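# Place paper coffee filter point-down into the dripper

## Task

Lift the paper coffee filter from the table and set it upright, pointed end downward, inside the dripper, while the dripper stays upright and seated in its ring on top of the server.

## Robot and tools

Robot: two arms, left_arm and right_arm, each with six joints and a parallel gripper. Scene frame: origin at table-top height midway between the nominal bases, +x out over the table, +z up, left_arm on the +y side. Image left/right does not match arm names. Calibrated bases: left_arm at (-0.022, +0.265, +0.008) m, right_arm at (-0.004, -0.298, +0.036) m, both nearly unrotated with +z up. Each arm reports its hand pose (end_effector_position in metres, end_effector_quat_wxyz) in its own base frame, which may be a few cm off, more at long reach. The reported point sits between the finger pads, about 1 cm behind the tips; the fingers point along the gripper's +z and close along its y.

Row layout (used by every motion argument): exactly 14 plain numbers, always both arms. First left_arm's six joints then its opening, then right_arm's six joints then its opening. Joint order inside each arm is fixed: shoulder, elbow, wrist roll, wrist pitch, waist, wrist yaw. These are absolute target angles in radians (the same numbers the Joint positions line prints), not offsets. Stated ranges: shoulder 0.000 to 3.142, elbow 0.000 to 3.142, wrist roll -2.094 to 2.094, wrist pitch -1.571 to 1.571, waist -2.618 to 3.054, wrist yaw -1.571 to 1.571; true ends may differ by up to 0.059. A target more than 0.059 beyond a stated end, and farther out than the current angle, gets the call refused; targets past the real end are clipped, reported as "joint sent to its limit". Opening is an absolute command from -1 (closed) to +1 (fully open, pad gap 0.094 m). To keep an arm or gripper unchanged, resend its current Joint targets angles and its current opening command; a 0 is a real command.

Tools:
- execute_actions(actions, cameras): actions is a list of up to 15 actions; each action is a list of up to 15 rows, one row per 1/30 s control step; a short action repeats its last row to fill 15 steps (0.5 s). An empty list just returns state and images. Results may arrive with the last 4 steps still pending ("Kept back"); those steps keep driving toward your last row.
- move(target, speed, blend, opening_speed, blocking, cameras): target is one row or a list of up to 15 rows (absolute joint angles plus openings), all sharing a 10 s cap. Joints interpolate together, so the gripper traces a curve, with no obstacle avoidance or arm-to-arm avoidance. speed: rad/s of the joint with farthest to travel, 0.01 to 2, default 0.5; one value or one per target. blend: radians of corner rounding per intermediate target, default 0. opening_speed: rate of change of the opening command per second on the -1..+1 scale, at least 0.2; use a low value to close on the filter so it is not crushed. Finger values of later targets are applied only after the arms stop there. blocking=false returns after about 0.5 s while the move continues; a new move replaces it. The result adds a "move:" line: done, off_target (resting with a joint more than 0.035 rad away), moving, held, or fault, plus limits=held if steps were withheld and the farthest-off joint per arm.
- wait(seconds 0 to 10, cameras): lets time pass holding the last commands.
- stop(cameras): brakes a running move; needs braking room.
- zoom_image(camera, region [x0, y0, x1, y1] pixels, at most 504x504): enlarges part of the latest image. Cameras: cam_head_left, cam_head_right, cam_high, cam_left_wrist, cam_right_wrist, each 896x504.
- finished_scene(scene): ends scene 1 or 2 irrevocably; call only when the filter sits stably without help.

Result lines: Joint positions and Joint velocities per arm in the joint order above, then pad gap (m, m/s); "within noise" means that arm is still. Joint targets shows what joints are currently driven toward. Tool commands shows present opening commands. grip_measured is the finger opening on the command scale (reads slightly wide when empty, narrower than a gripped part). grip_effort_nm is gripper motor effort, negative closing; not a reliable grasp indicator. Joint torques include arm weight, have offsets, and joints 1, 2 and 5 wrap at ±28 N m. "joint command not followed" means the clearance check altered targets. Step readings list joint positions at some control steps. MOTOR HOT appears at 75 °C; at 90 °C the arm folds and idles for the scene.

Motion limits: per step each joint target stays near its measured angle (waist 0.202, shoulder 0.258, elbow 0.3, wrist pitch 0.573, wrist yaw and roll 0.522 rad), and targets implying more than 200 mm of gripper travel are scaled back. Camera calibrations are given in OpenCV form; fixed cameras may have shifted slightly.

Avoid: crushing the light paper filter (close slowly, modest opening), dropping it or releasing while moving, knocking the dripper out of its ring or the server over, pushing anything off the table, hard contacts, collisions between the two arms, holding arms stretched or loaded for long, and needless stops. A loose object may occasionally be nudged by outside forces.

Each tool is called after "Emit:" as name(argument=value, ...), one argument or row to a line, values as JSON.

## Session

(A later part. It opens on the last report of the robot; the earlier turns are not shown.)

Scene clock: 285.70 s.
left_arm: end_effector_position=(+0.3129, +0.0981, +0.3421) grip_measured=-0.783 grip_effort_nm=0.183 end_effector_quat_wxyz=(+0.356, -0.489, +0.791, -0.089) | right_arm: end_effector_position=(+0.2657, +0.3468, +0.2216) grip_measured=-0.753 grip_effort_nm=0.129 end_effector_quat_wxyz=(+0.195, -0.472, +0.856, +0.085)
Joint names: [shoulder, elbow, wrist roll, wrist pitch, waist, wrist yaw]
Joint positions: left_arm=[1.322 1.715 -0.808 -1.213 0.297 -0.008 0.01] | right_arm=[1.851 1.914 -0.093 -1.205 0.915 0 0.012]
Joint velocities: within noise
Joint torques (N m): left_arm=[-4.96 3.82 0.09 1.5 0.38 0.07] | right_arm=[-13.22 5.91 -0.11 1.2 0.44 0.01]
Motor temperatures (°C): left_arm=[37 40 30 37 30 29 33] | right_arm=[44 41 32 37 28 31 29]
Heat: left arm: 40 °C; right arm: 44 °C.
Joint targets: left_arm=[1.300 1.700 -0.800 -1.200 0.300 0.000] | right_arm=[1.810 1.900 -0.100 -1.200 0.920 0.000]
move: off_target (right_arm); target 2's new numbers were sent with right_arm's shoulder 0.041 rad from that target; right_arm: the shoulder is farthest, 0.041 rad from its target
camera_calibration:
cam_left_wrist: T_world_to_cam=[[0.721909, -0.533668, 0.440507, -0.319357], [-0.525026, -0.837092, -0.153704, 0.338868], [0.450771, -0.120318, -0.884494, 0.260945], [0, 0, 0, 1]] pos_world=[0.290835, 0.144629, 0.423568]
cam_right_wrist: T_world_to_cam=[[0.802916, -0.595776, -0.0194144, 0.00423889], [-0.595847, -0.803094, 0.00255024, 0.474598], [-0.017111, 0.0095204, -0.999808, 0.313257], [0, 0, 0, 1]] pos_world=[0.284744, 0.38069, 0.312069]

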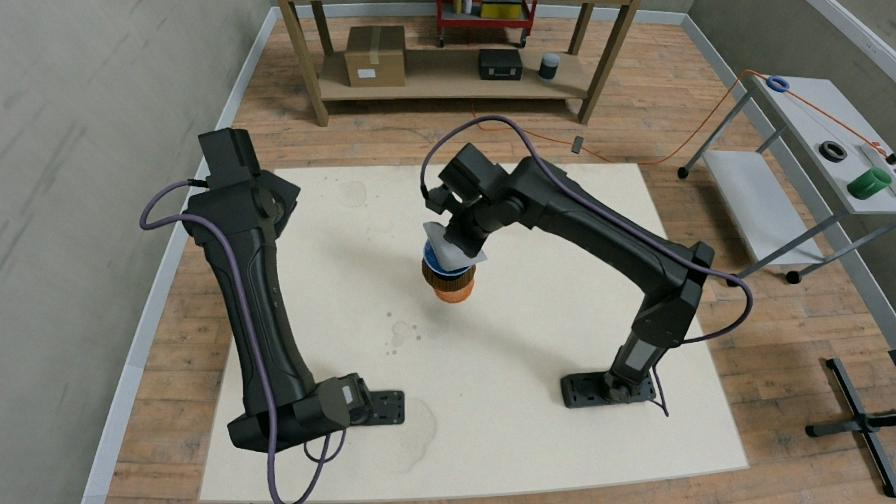

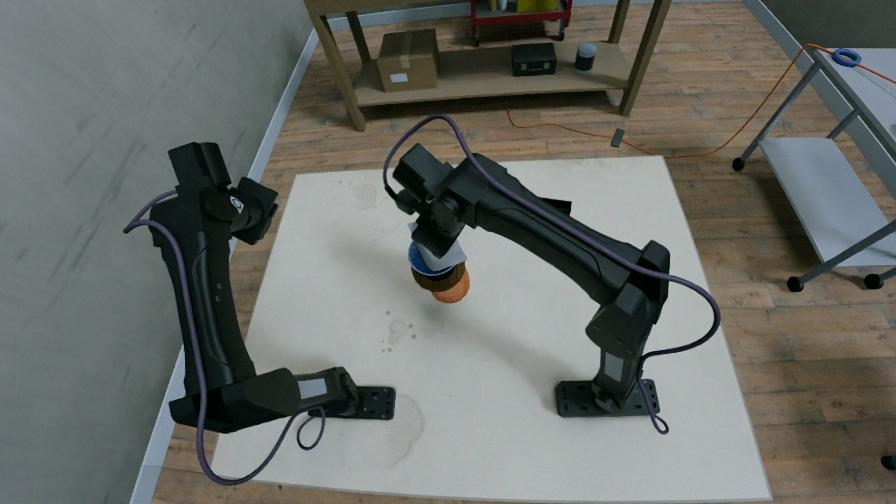

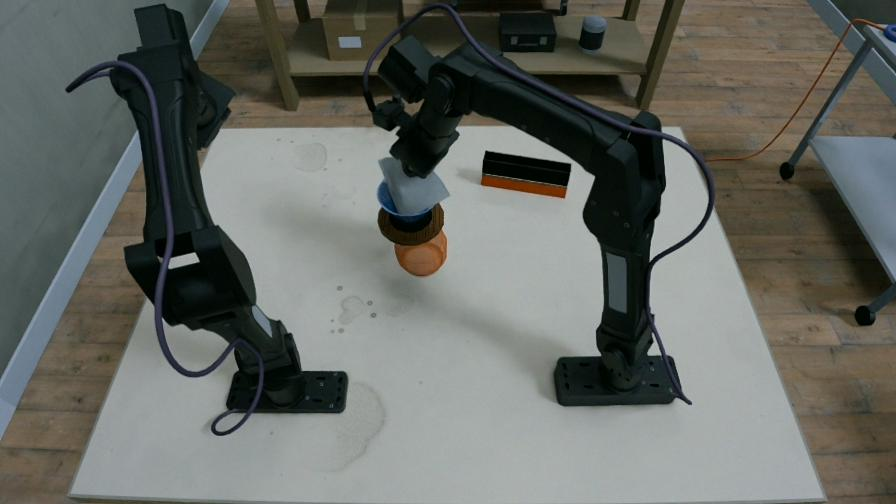

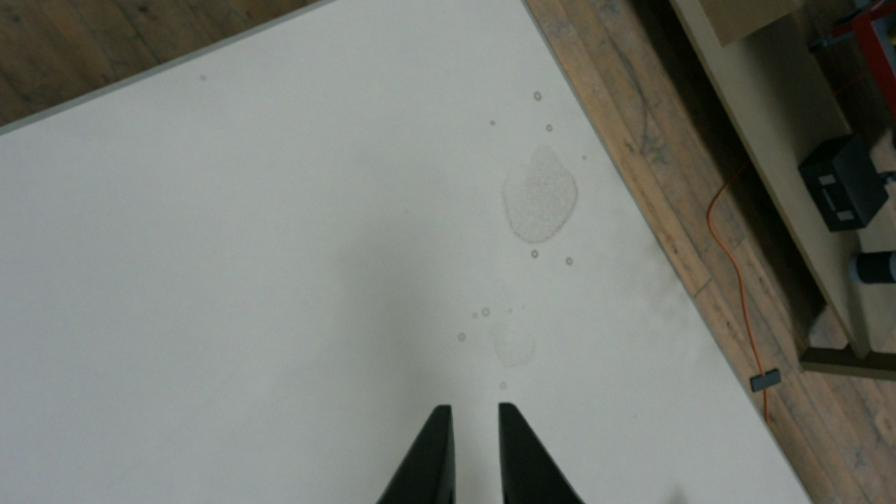

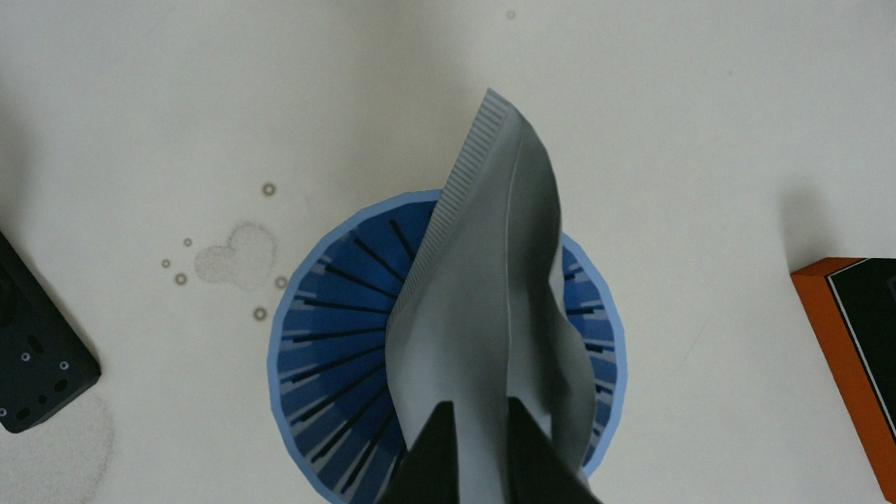

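Emit:
move(
  target=[
    [1.3,1.7,-0.8,-1.2,0.3,0,-0.78,1.85,2.03,-0.1,-1.30,0.925,0,-0.75],
    [1.3,1.7,-0.8,-1.2,0.3,0,-0.78,1.89,2.22,-0.1,-1.43,0.925,0,-0.75],
  ],
  speed=0.1,
  blend=0.05,
)

Emit:
zoom_image(
  camera="cam_right_wrist",
  region=[300, 200, 700, 500],
)

Emit:
zoom_image(
  camera="cam_head_left",
  region=[380, 190, 540, 320],
)

Emit:
zoom_image(
  camera="cam_high",
  region=[340, 130, 500, 290],
)

Scene clock: 289.73 s.
left_arm: end_effector_position=(+0.3129, +0.0981, +0.3421) grip_measured=-0.783 grip_effort_nm=0.178 end_effector_quat_wxyz=(+0.356, -0.489, +0.791, -0.089) | right_arm: end_effector_position=(+0.2576, +0.3363, +0.2846) grip_measured=-0.753 grip_effort_nm=0.125 end_effector_quat_wxyz=(+0.215, -0.469, +0.851, +0.093)
Joint names: [shoulder, elbow, wrist roll, wrist pitch, waist, wrist yaw]
Joint positions: left_arm=[1.322 1.715 -0.808 -1.213 0.297 -0.008 0.01] | right_arm=[1.868 2.191 -0.093 -1.421 0.915 0 0.012]
Joint velocities: within noise
Joint torques (N m): left_arm=[-4.86 3.77 0.12 1.49 0.36 0.08] | right_arm=[-6.98 8.68 -0.11 1.14 0.88 0.01]
Motor temperatures (°C): left_arm=[37 40 30 37 30 29 33] | right_arm=[43 41 32 37 28 31 29]
Heat: left arm: 40 °C; right arm: 43 °C.
Joint targets: left_arm=[1.300 1.700 -0.800 -1.200 0.300 0.000] | right_arm=[1.890 2.220 -0.100 -1.430 0.925 0.000]
move: done
camera_calibration:
cam_left_wrist: T_world_to_cam=[[0.721909, -0.533668, 0.440507, -0.319357], [-0.525026, -0.837092, -0.153704, 0.338868], [0.450771, -0.120318, -0.884494, 0.260945], [0, 0, 0, 1]] pos_world=[0.290835, 0.144629, 0.423568]
cam_right_wrist: T_world_to_cam=[[0.803429, -0.595109, -0.018622, 0.00511145], [-0.595319, -0.802408, -0.041682, 0.473387], [0.0098629, 0.0445746, -0.998957, 0.3572], [0, 0, 0, 1]] pos_world=[0.274186, 0.366969, 0.376654]

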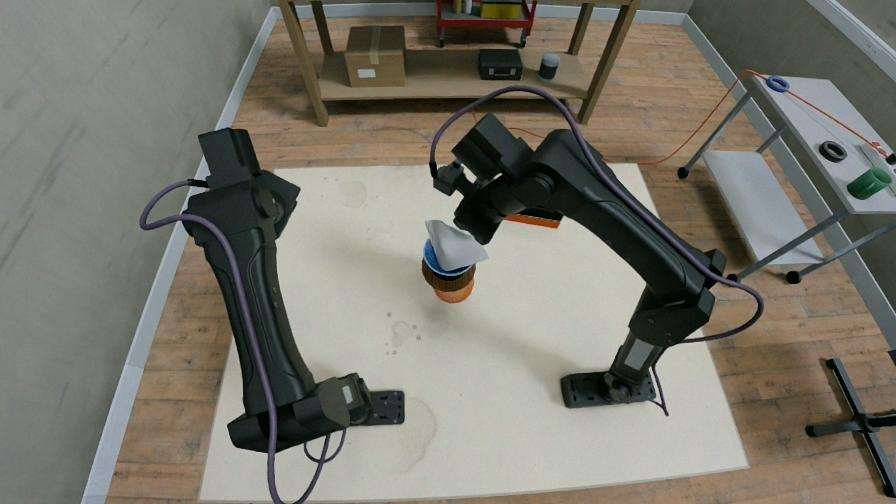

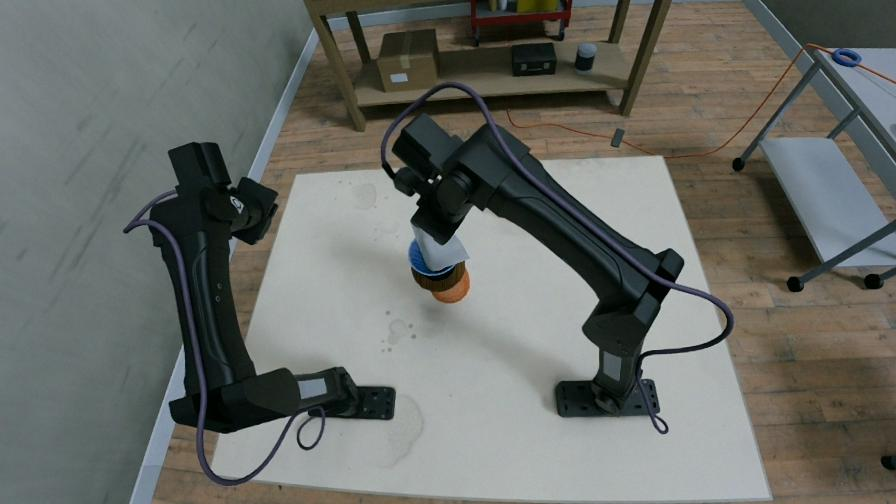

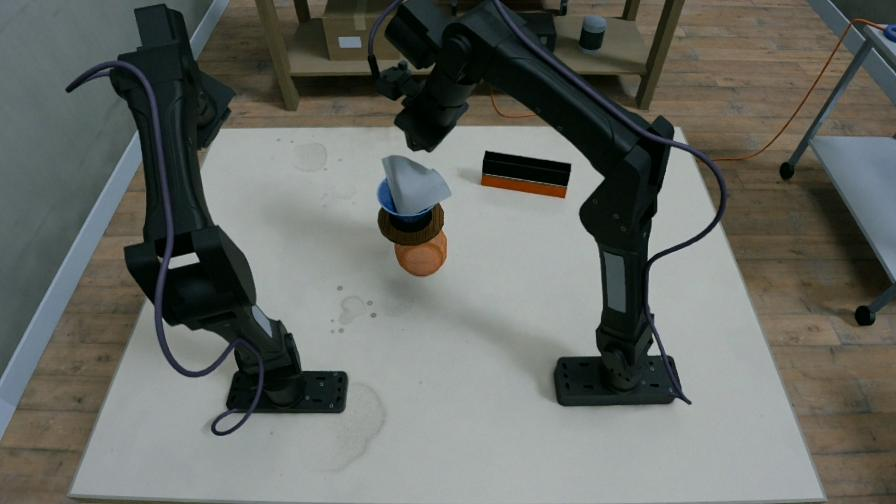

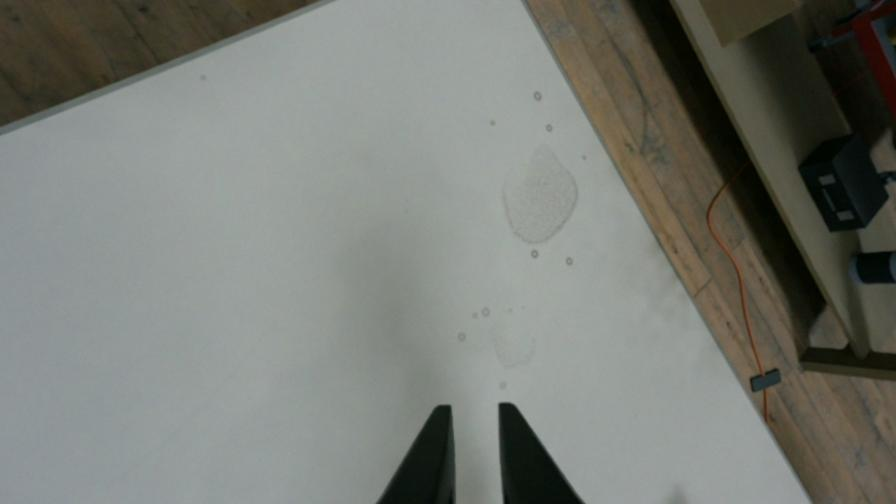

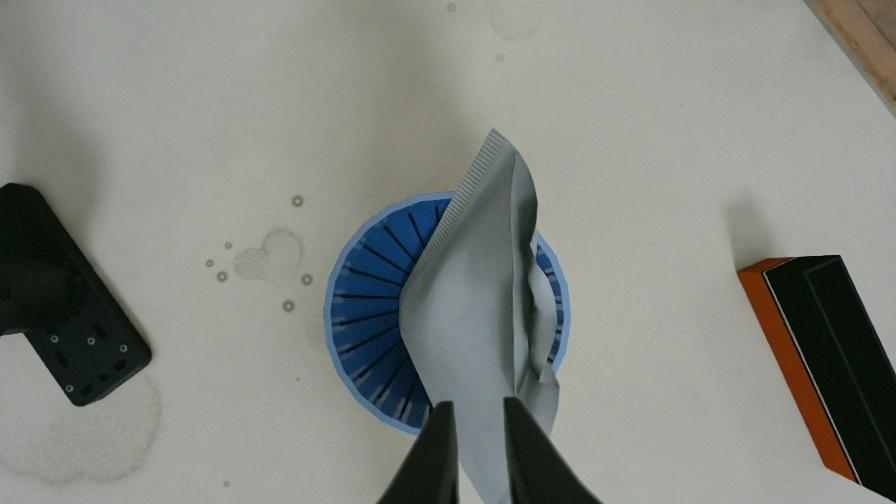

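Scaled by 1.260 from the camera's 896x504 image, which has a finer 1280x720 frame.

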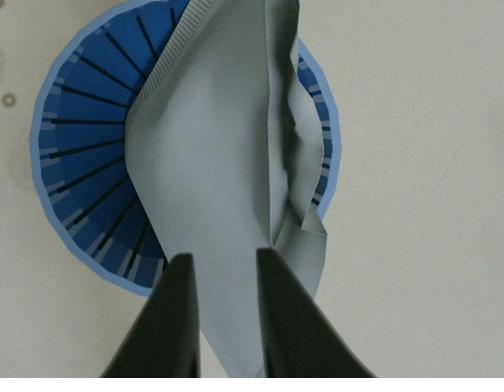

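Scaled by 3.150 from the camera's 896x504 image, which has a finer 1280x720 frame.

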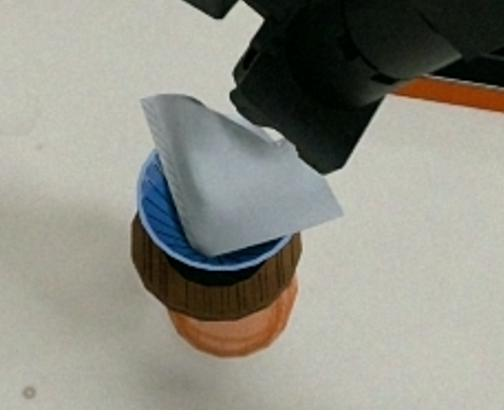

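Scaled by 3.150 from the camera's 896x504 image, which has a finer 1280x720 frame.

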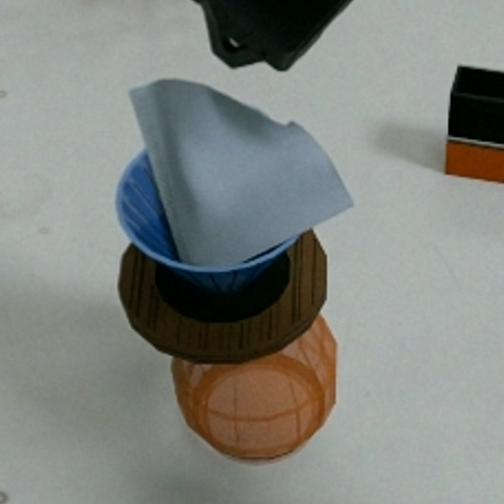

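Emit:
move(
  target=[
    [1.3,1.7,-0.8,-1.2,0.3,0,-0.78,1.89,2.36,-0.1,-1.55,0.925,0,-0.75],
    [1.3,1.7,-0.8,-1.2,0.3,0,-0.78,1.65,2.2,-0.1,-1.53,0.6,0,-0.75],
  ],
  speed=0.4,
  blend=0.05,
)

Emit:
zoom_image(
  camera="cam_head_right",
  region=[360, 190, 520, 320],
)

Emit:
zoom_image(
  camera="cam_head_left",
  region=[380, 190, 540, 320],
)

Emit:
zoom_image(
  camera="cam_high",
  region=[340, 130, 500, 290],
)

Scene clock: 291.63 s.
left_arm: end_effector_position=(+0.3129, +0.0981, +0.3421) grip_measured=-0.783 grip_effort_nm=0.178 end_effector_quat_wxyz=(+0.356, -0.489, +0.791, -0.089) | right_arm: end_effector_position=(+0.2977, +0.2063, +0.3512) grip_measured=-0.753 grip_effort_nm=0.125 end_effector_quat_wxyz=(+0.277, -0.327, +0.901, +0.072)
Joint names: [shoulder, elbow, wrist roll, wrist pitch, waist, wrist yaw]
Joint positions: left_arm=[1.322 1.715 -0.808 -1.213 0.297 -0.008 0.01] | right_arm=[1.673 2.215 -0.093 -1.531 0.604 0.001 0.012]
Joint velocities: within noise
Joint torques (N m): left_arm=[-4.89 3.82 0.11 1.49 0.34 0.07] | right_arm=[-8.62 4.6 -0.11 1.42 -0.24 0]
Motor temperatures (°C): left_arm=[37 40 30 37 30 29 33] | right_arm=[43 41 32 37 28 31 29]
Heat: left arm: 40 °C; right arm: 43 °C.
Joint targets: left_arm=[1.300 1.700 -0.800 -1.200 0.300 0.000] | right_arm=[1.650 2.200 -0.100 -1.530 0.600 0.000]
move: done
camera_calibration:
cam_left_wrist: T_world_to_cam=[[0.721909, -0.533668, 0.440507, -0.319357], [-0.525026, -0.837092, -0.153704, 0.338868], [0.450771, -0.120318, -0.884494, 0.260945], [0, 0, 0, 1]] pos_world=[0.290835, 0.144629, 0.423568]
cam_right_wrist: T_world_to_cam=[[0.584204, -0.811449, -0.016011, 0.00576444], [-0.803878, -0.575812, -0.149068, 0.448814], [0.111741, 0.0999568, -0.988697, 0.383793], [0, 0, 0, 1]] pos_world=[0.314538, 0.224747, 0.446451]

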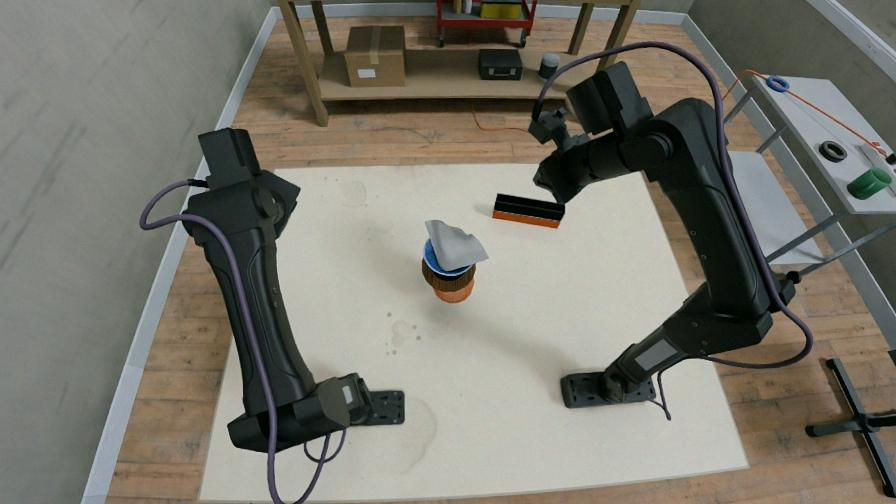

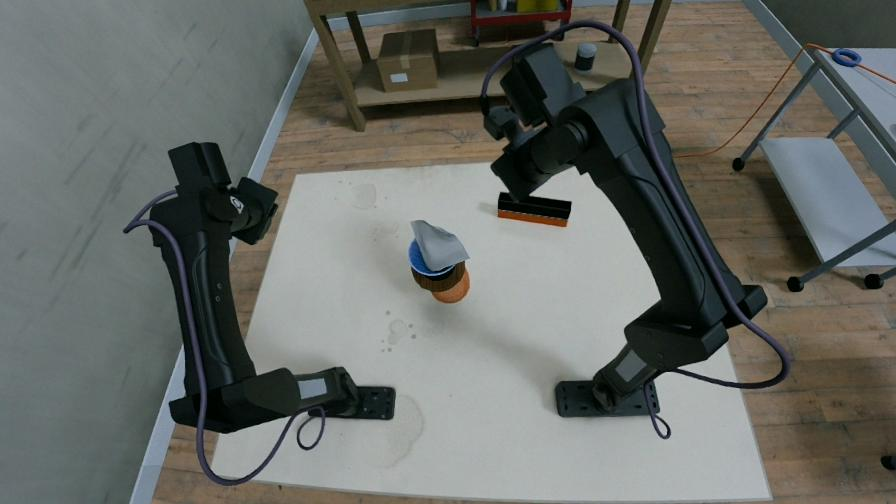

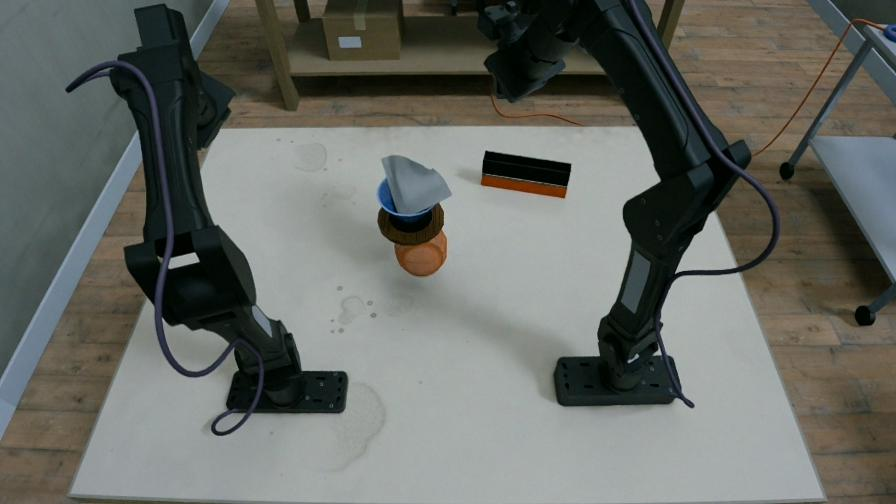

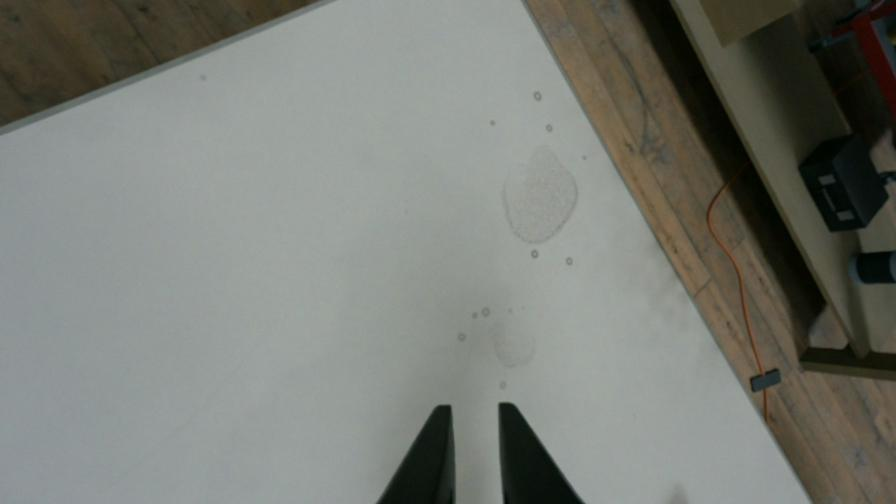

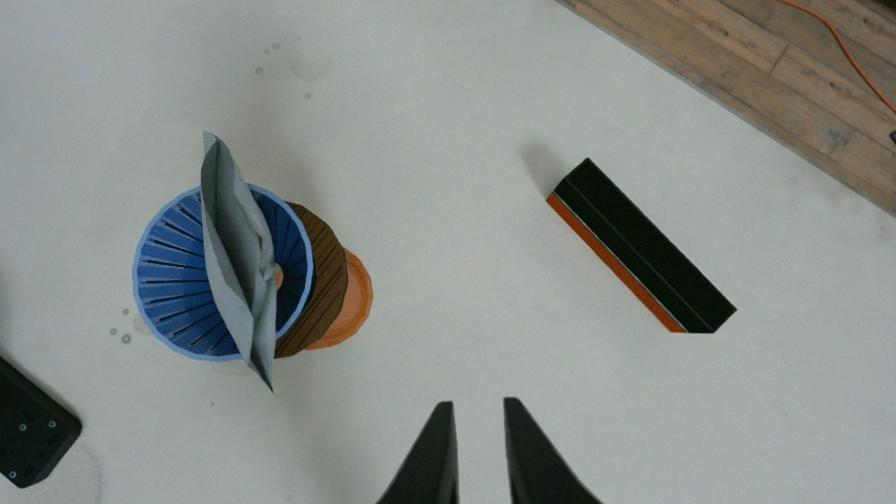

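Scaled by 3.150 from the camera's 896x504 image, which has a finer 1280x720 frame.

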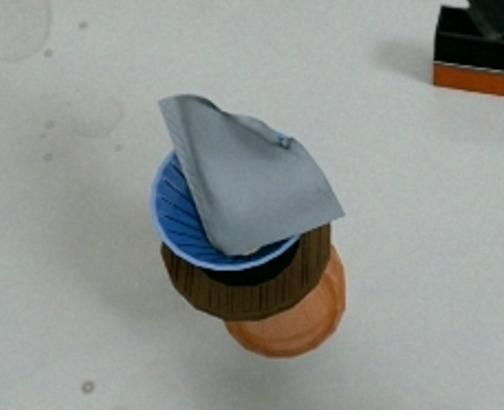

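Scaled by 3.150 from the camera's 896x504 image, which has a finer 1280x720 frame.

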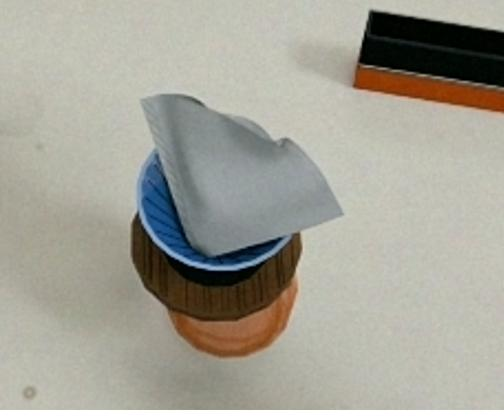

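Scaled by 3.150 from the camera's 896x504 image, which has a finer 1280x720 frame.

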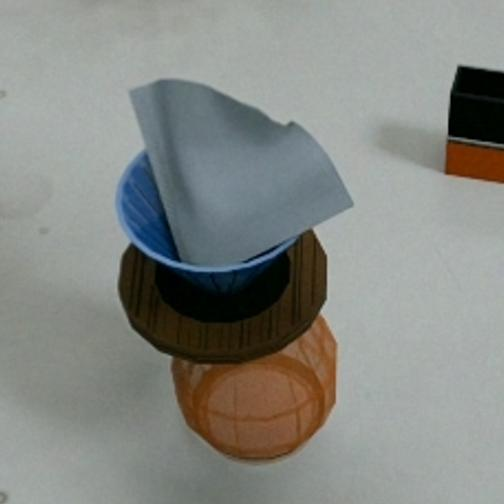

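Emit:
move(
  target=[1.3,1.7,-0.8,-1.2,0.3,0,-0.78,1.4,1.7,0,-1.2,0.1,0,-0.75],
  speed=0.7,
)

Emit:
zoom_image(
  camera="cam_high",
  region=[340, 130, 500, 290],
)

Scene clock: 293.30 s.
left_arm: end_effector_position=(+0.3129, +0.0981, +0.3421) grip_measured=-0.783 grip_effort_nm=0.178 end_effector_quat_wxyz=(+0.356, -0.489, +0.791, -0.089) | right_arm: end_effector_position=(+0.3477, +0.0372, +0.3078) grip_measured=-0.753 grip_effort_nm=0.125 end_effector_quat_wxyz=(+0.316, -0.053, +0.947, +0.015)
Joint names: [shoulder, elbow, wrist roll, wrist pitch, waist, wrist yaw]
Joint positions: left_arm=[1.322 1.715 -0.808 -1.213 0.297 -0.008 0.01] | right_arm=[1.427 1.713 -0.008 -1.212 0.104 0 0.012]
Joint velocities: within noise
Joint torques (N m): left_arm=[-4.92 3.77 0.09 1.5 0.35 0.09] | right_arm=[-7.64 5.71 0.05 1.62 -0.25 0.01]
Motor temperatures (°C): left_arm=[37 40 30 37 30 29 33] | right_arm=[42 41 32 37 28 31 29]
Heat: left arm: 40 °C; right arm: 42 °C.
Joint targets: left_arm=[1.300 1.700 -0.800 -1.200 0.300 0.000] | right_arm=[1.400 1.700 0.000 -1.200 0.100 0.000]
move: done
camera_calibration:
cam_left_wrist: T_world_to_cam=[[0.721909, -0.533668, 0.440507, -0.319357], [-0.525026, -0.837092, -0.153704, 0.338868], [0.450771, -0.120318, -0.884494, 0.260945], [0, 0, 0, 1]] pos_world=[0.290835, 0.144629, 0.423568]
cam_right_wrist: T_world_to_cam=[[0.0569551, -0.996175, -0.0662746, 0.0442937], [-0.97674, -0.0418526, -0.210305, 0.444177], [0.206726, 0.0767109, -0.975387, 0.315872], [0, 0, 0, 1]] pos_world=[0.366023, 0.0384834, 0.404445]

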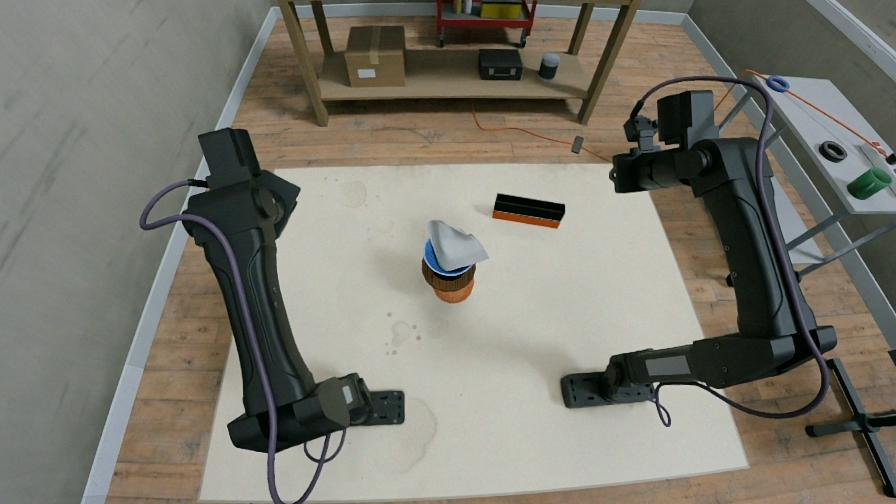

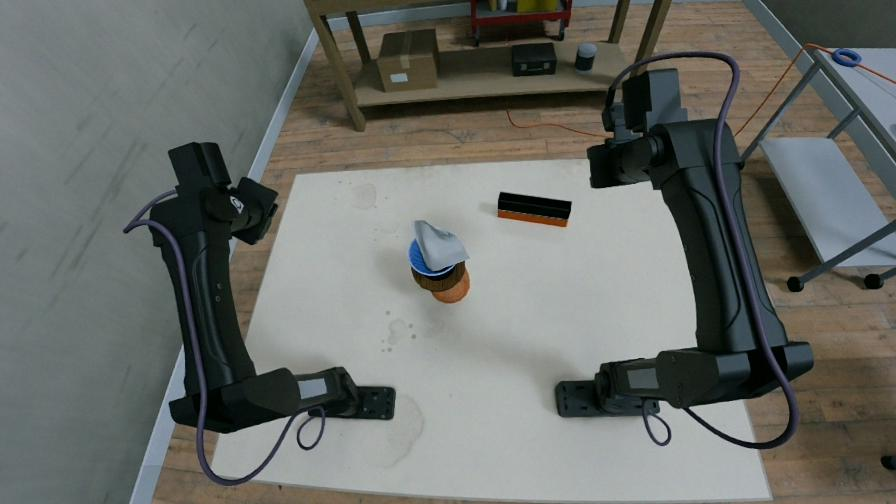

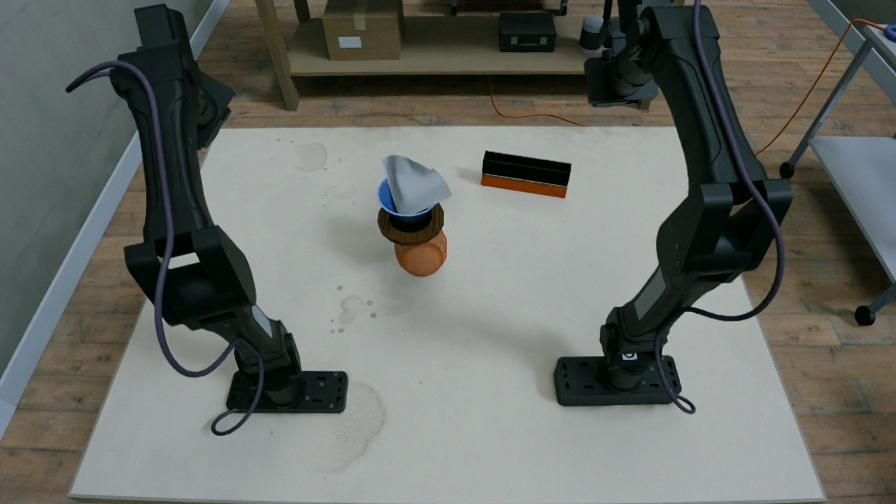

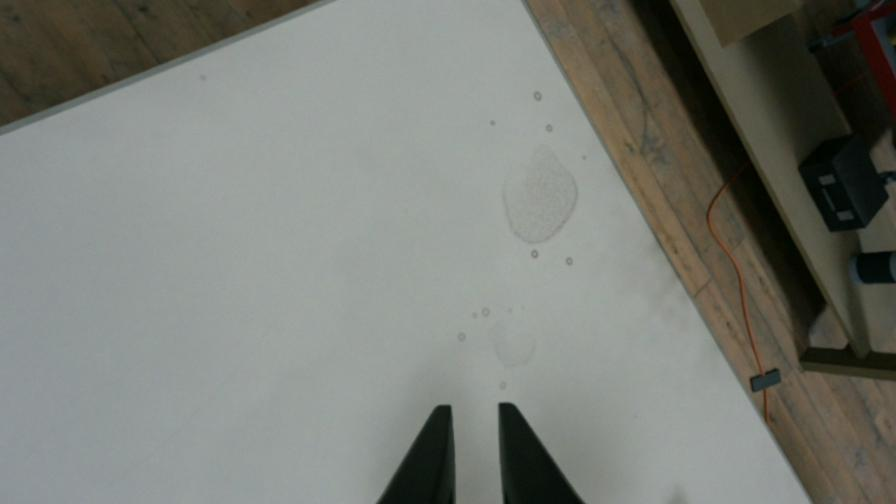

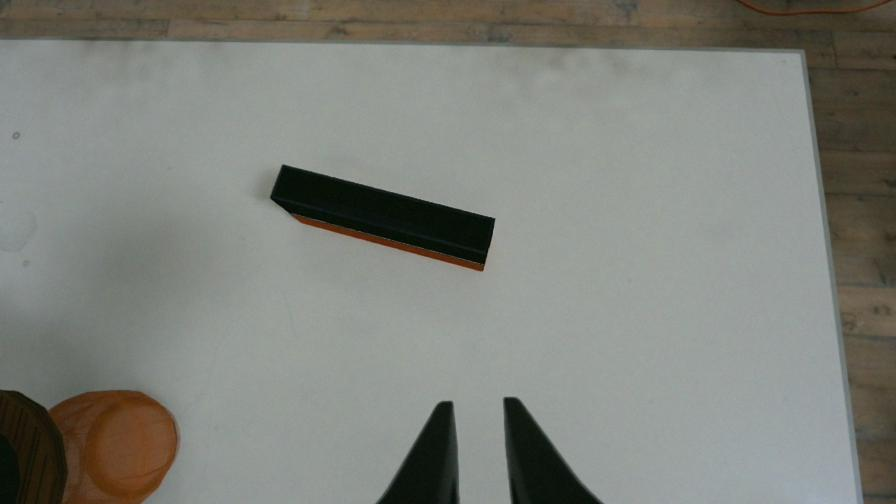

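Scaled by 3.150 from the camera's 896x504 image, which has a finer 1280x720 frame.

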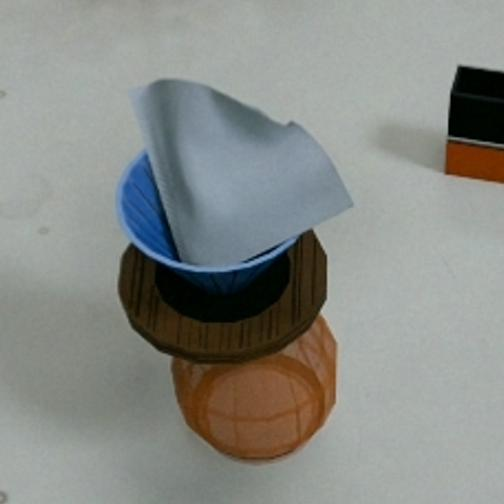

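Emit:
finished_scene(
  scene=1,
)

The scene is finished: the task was done.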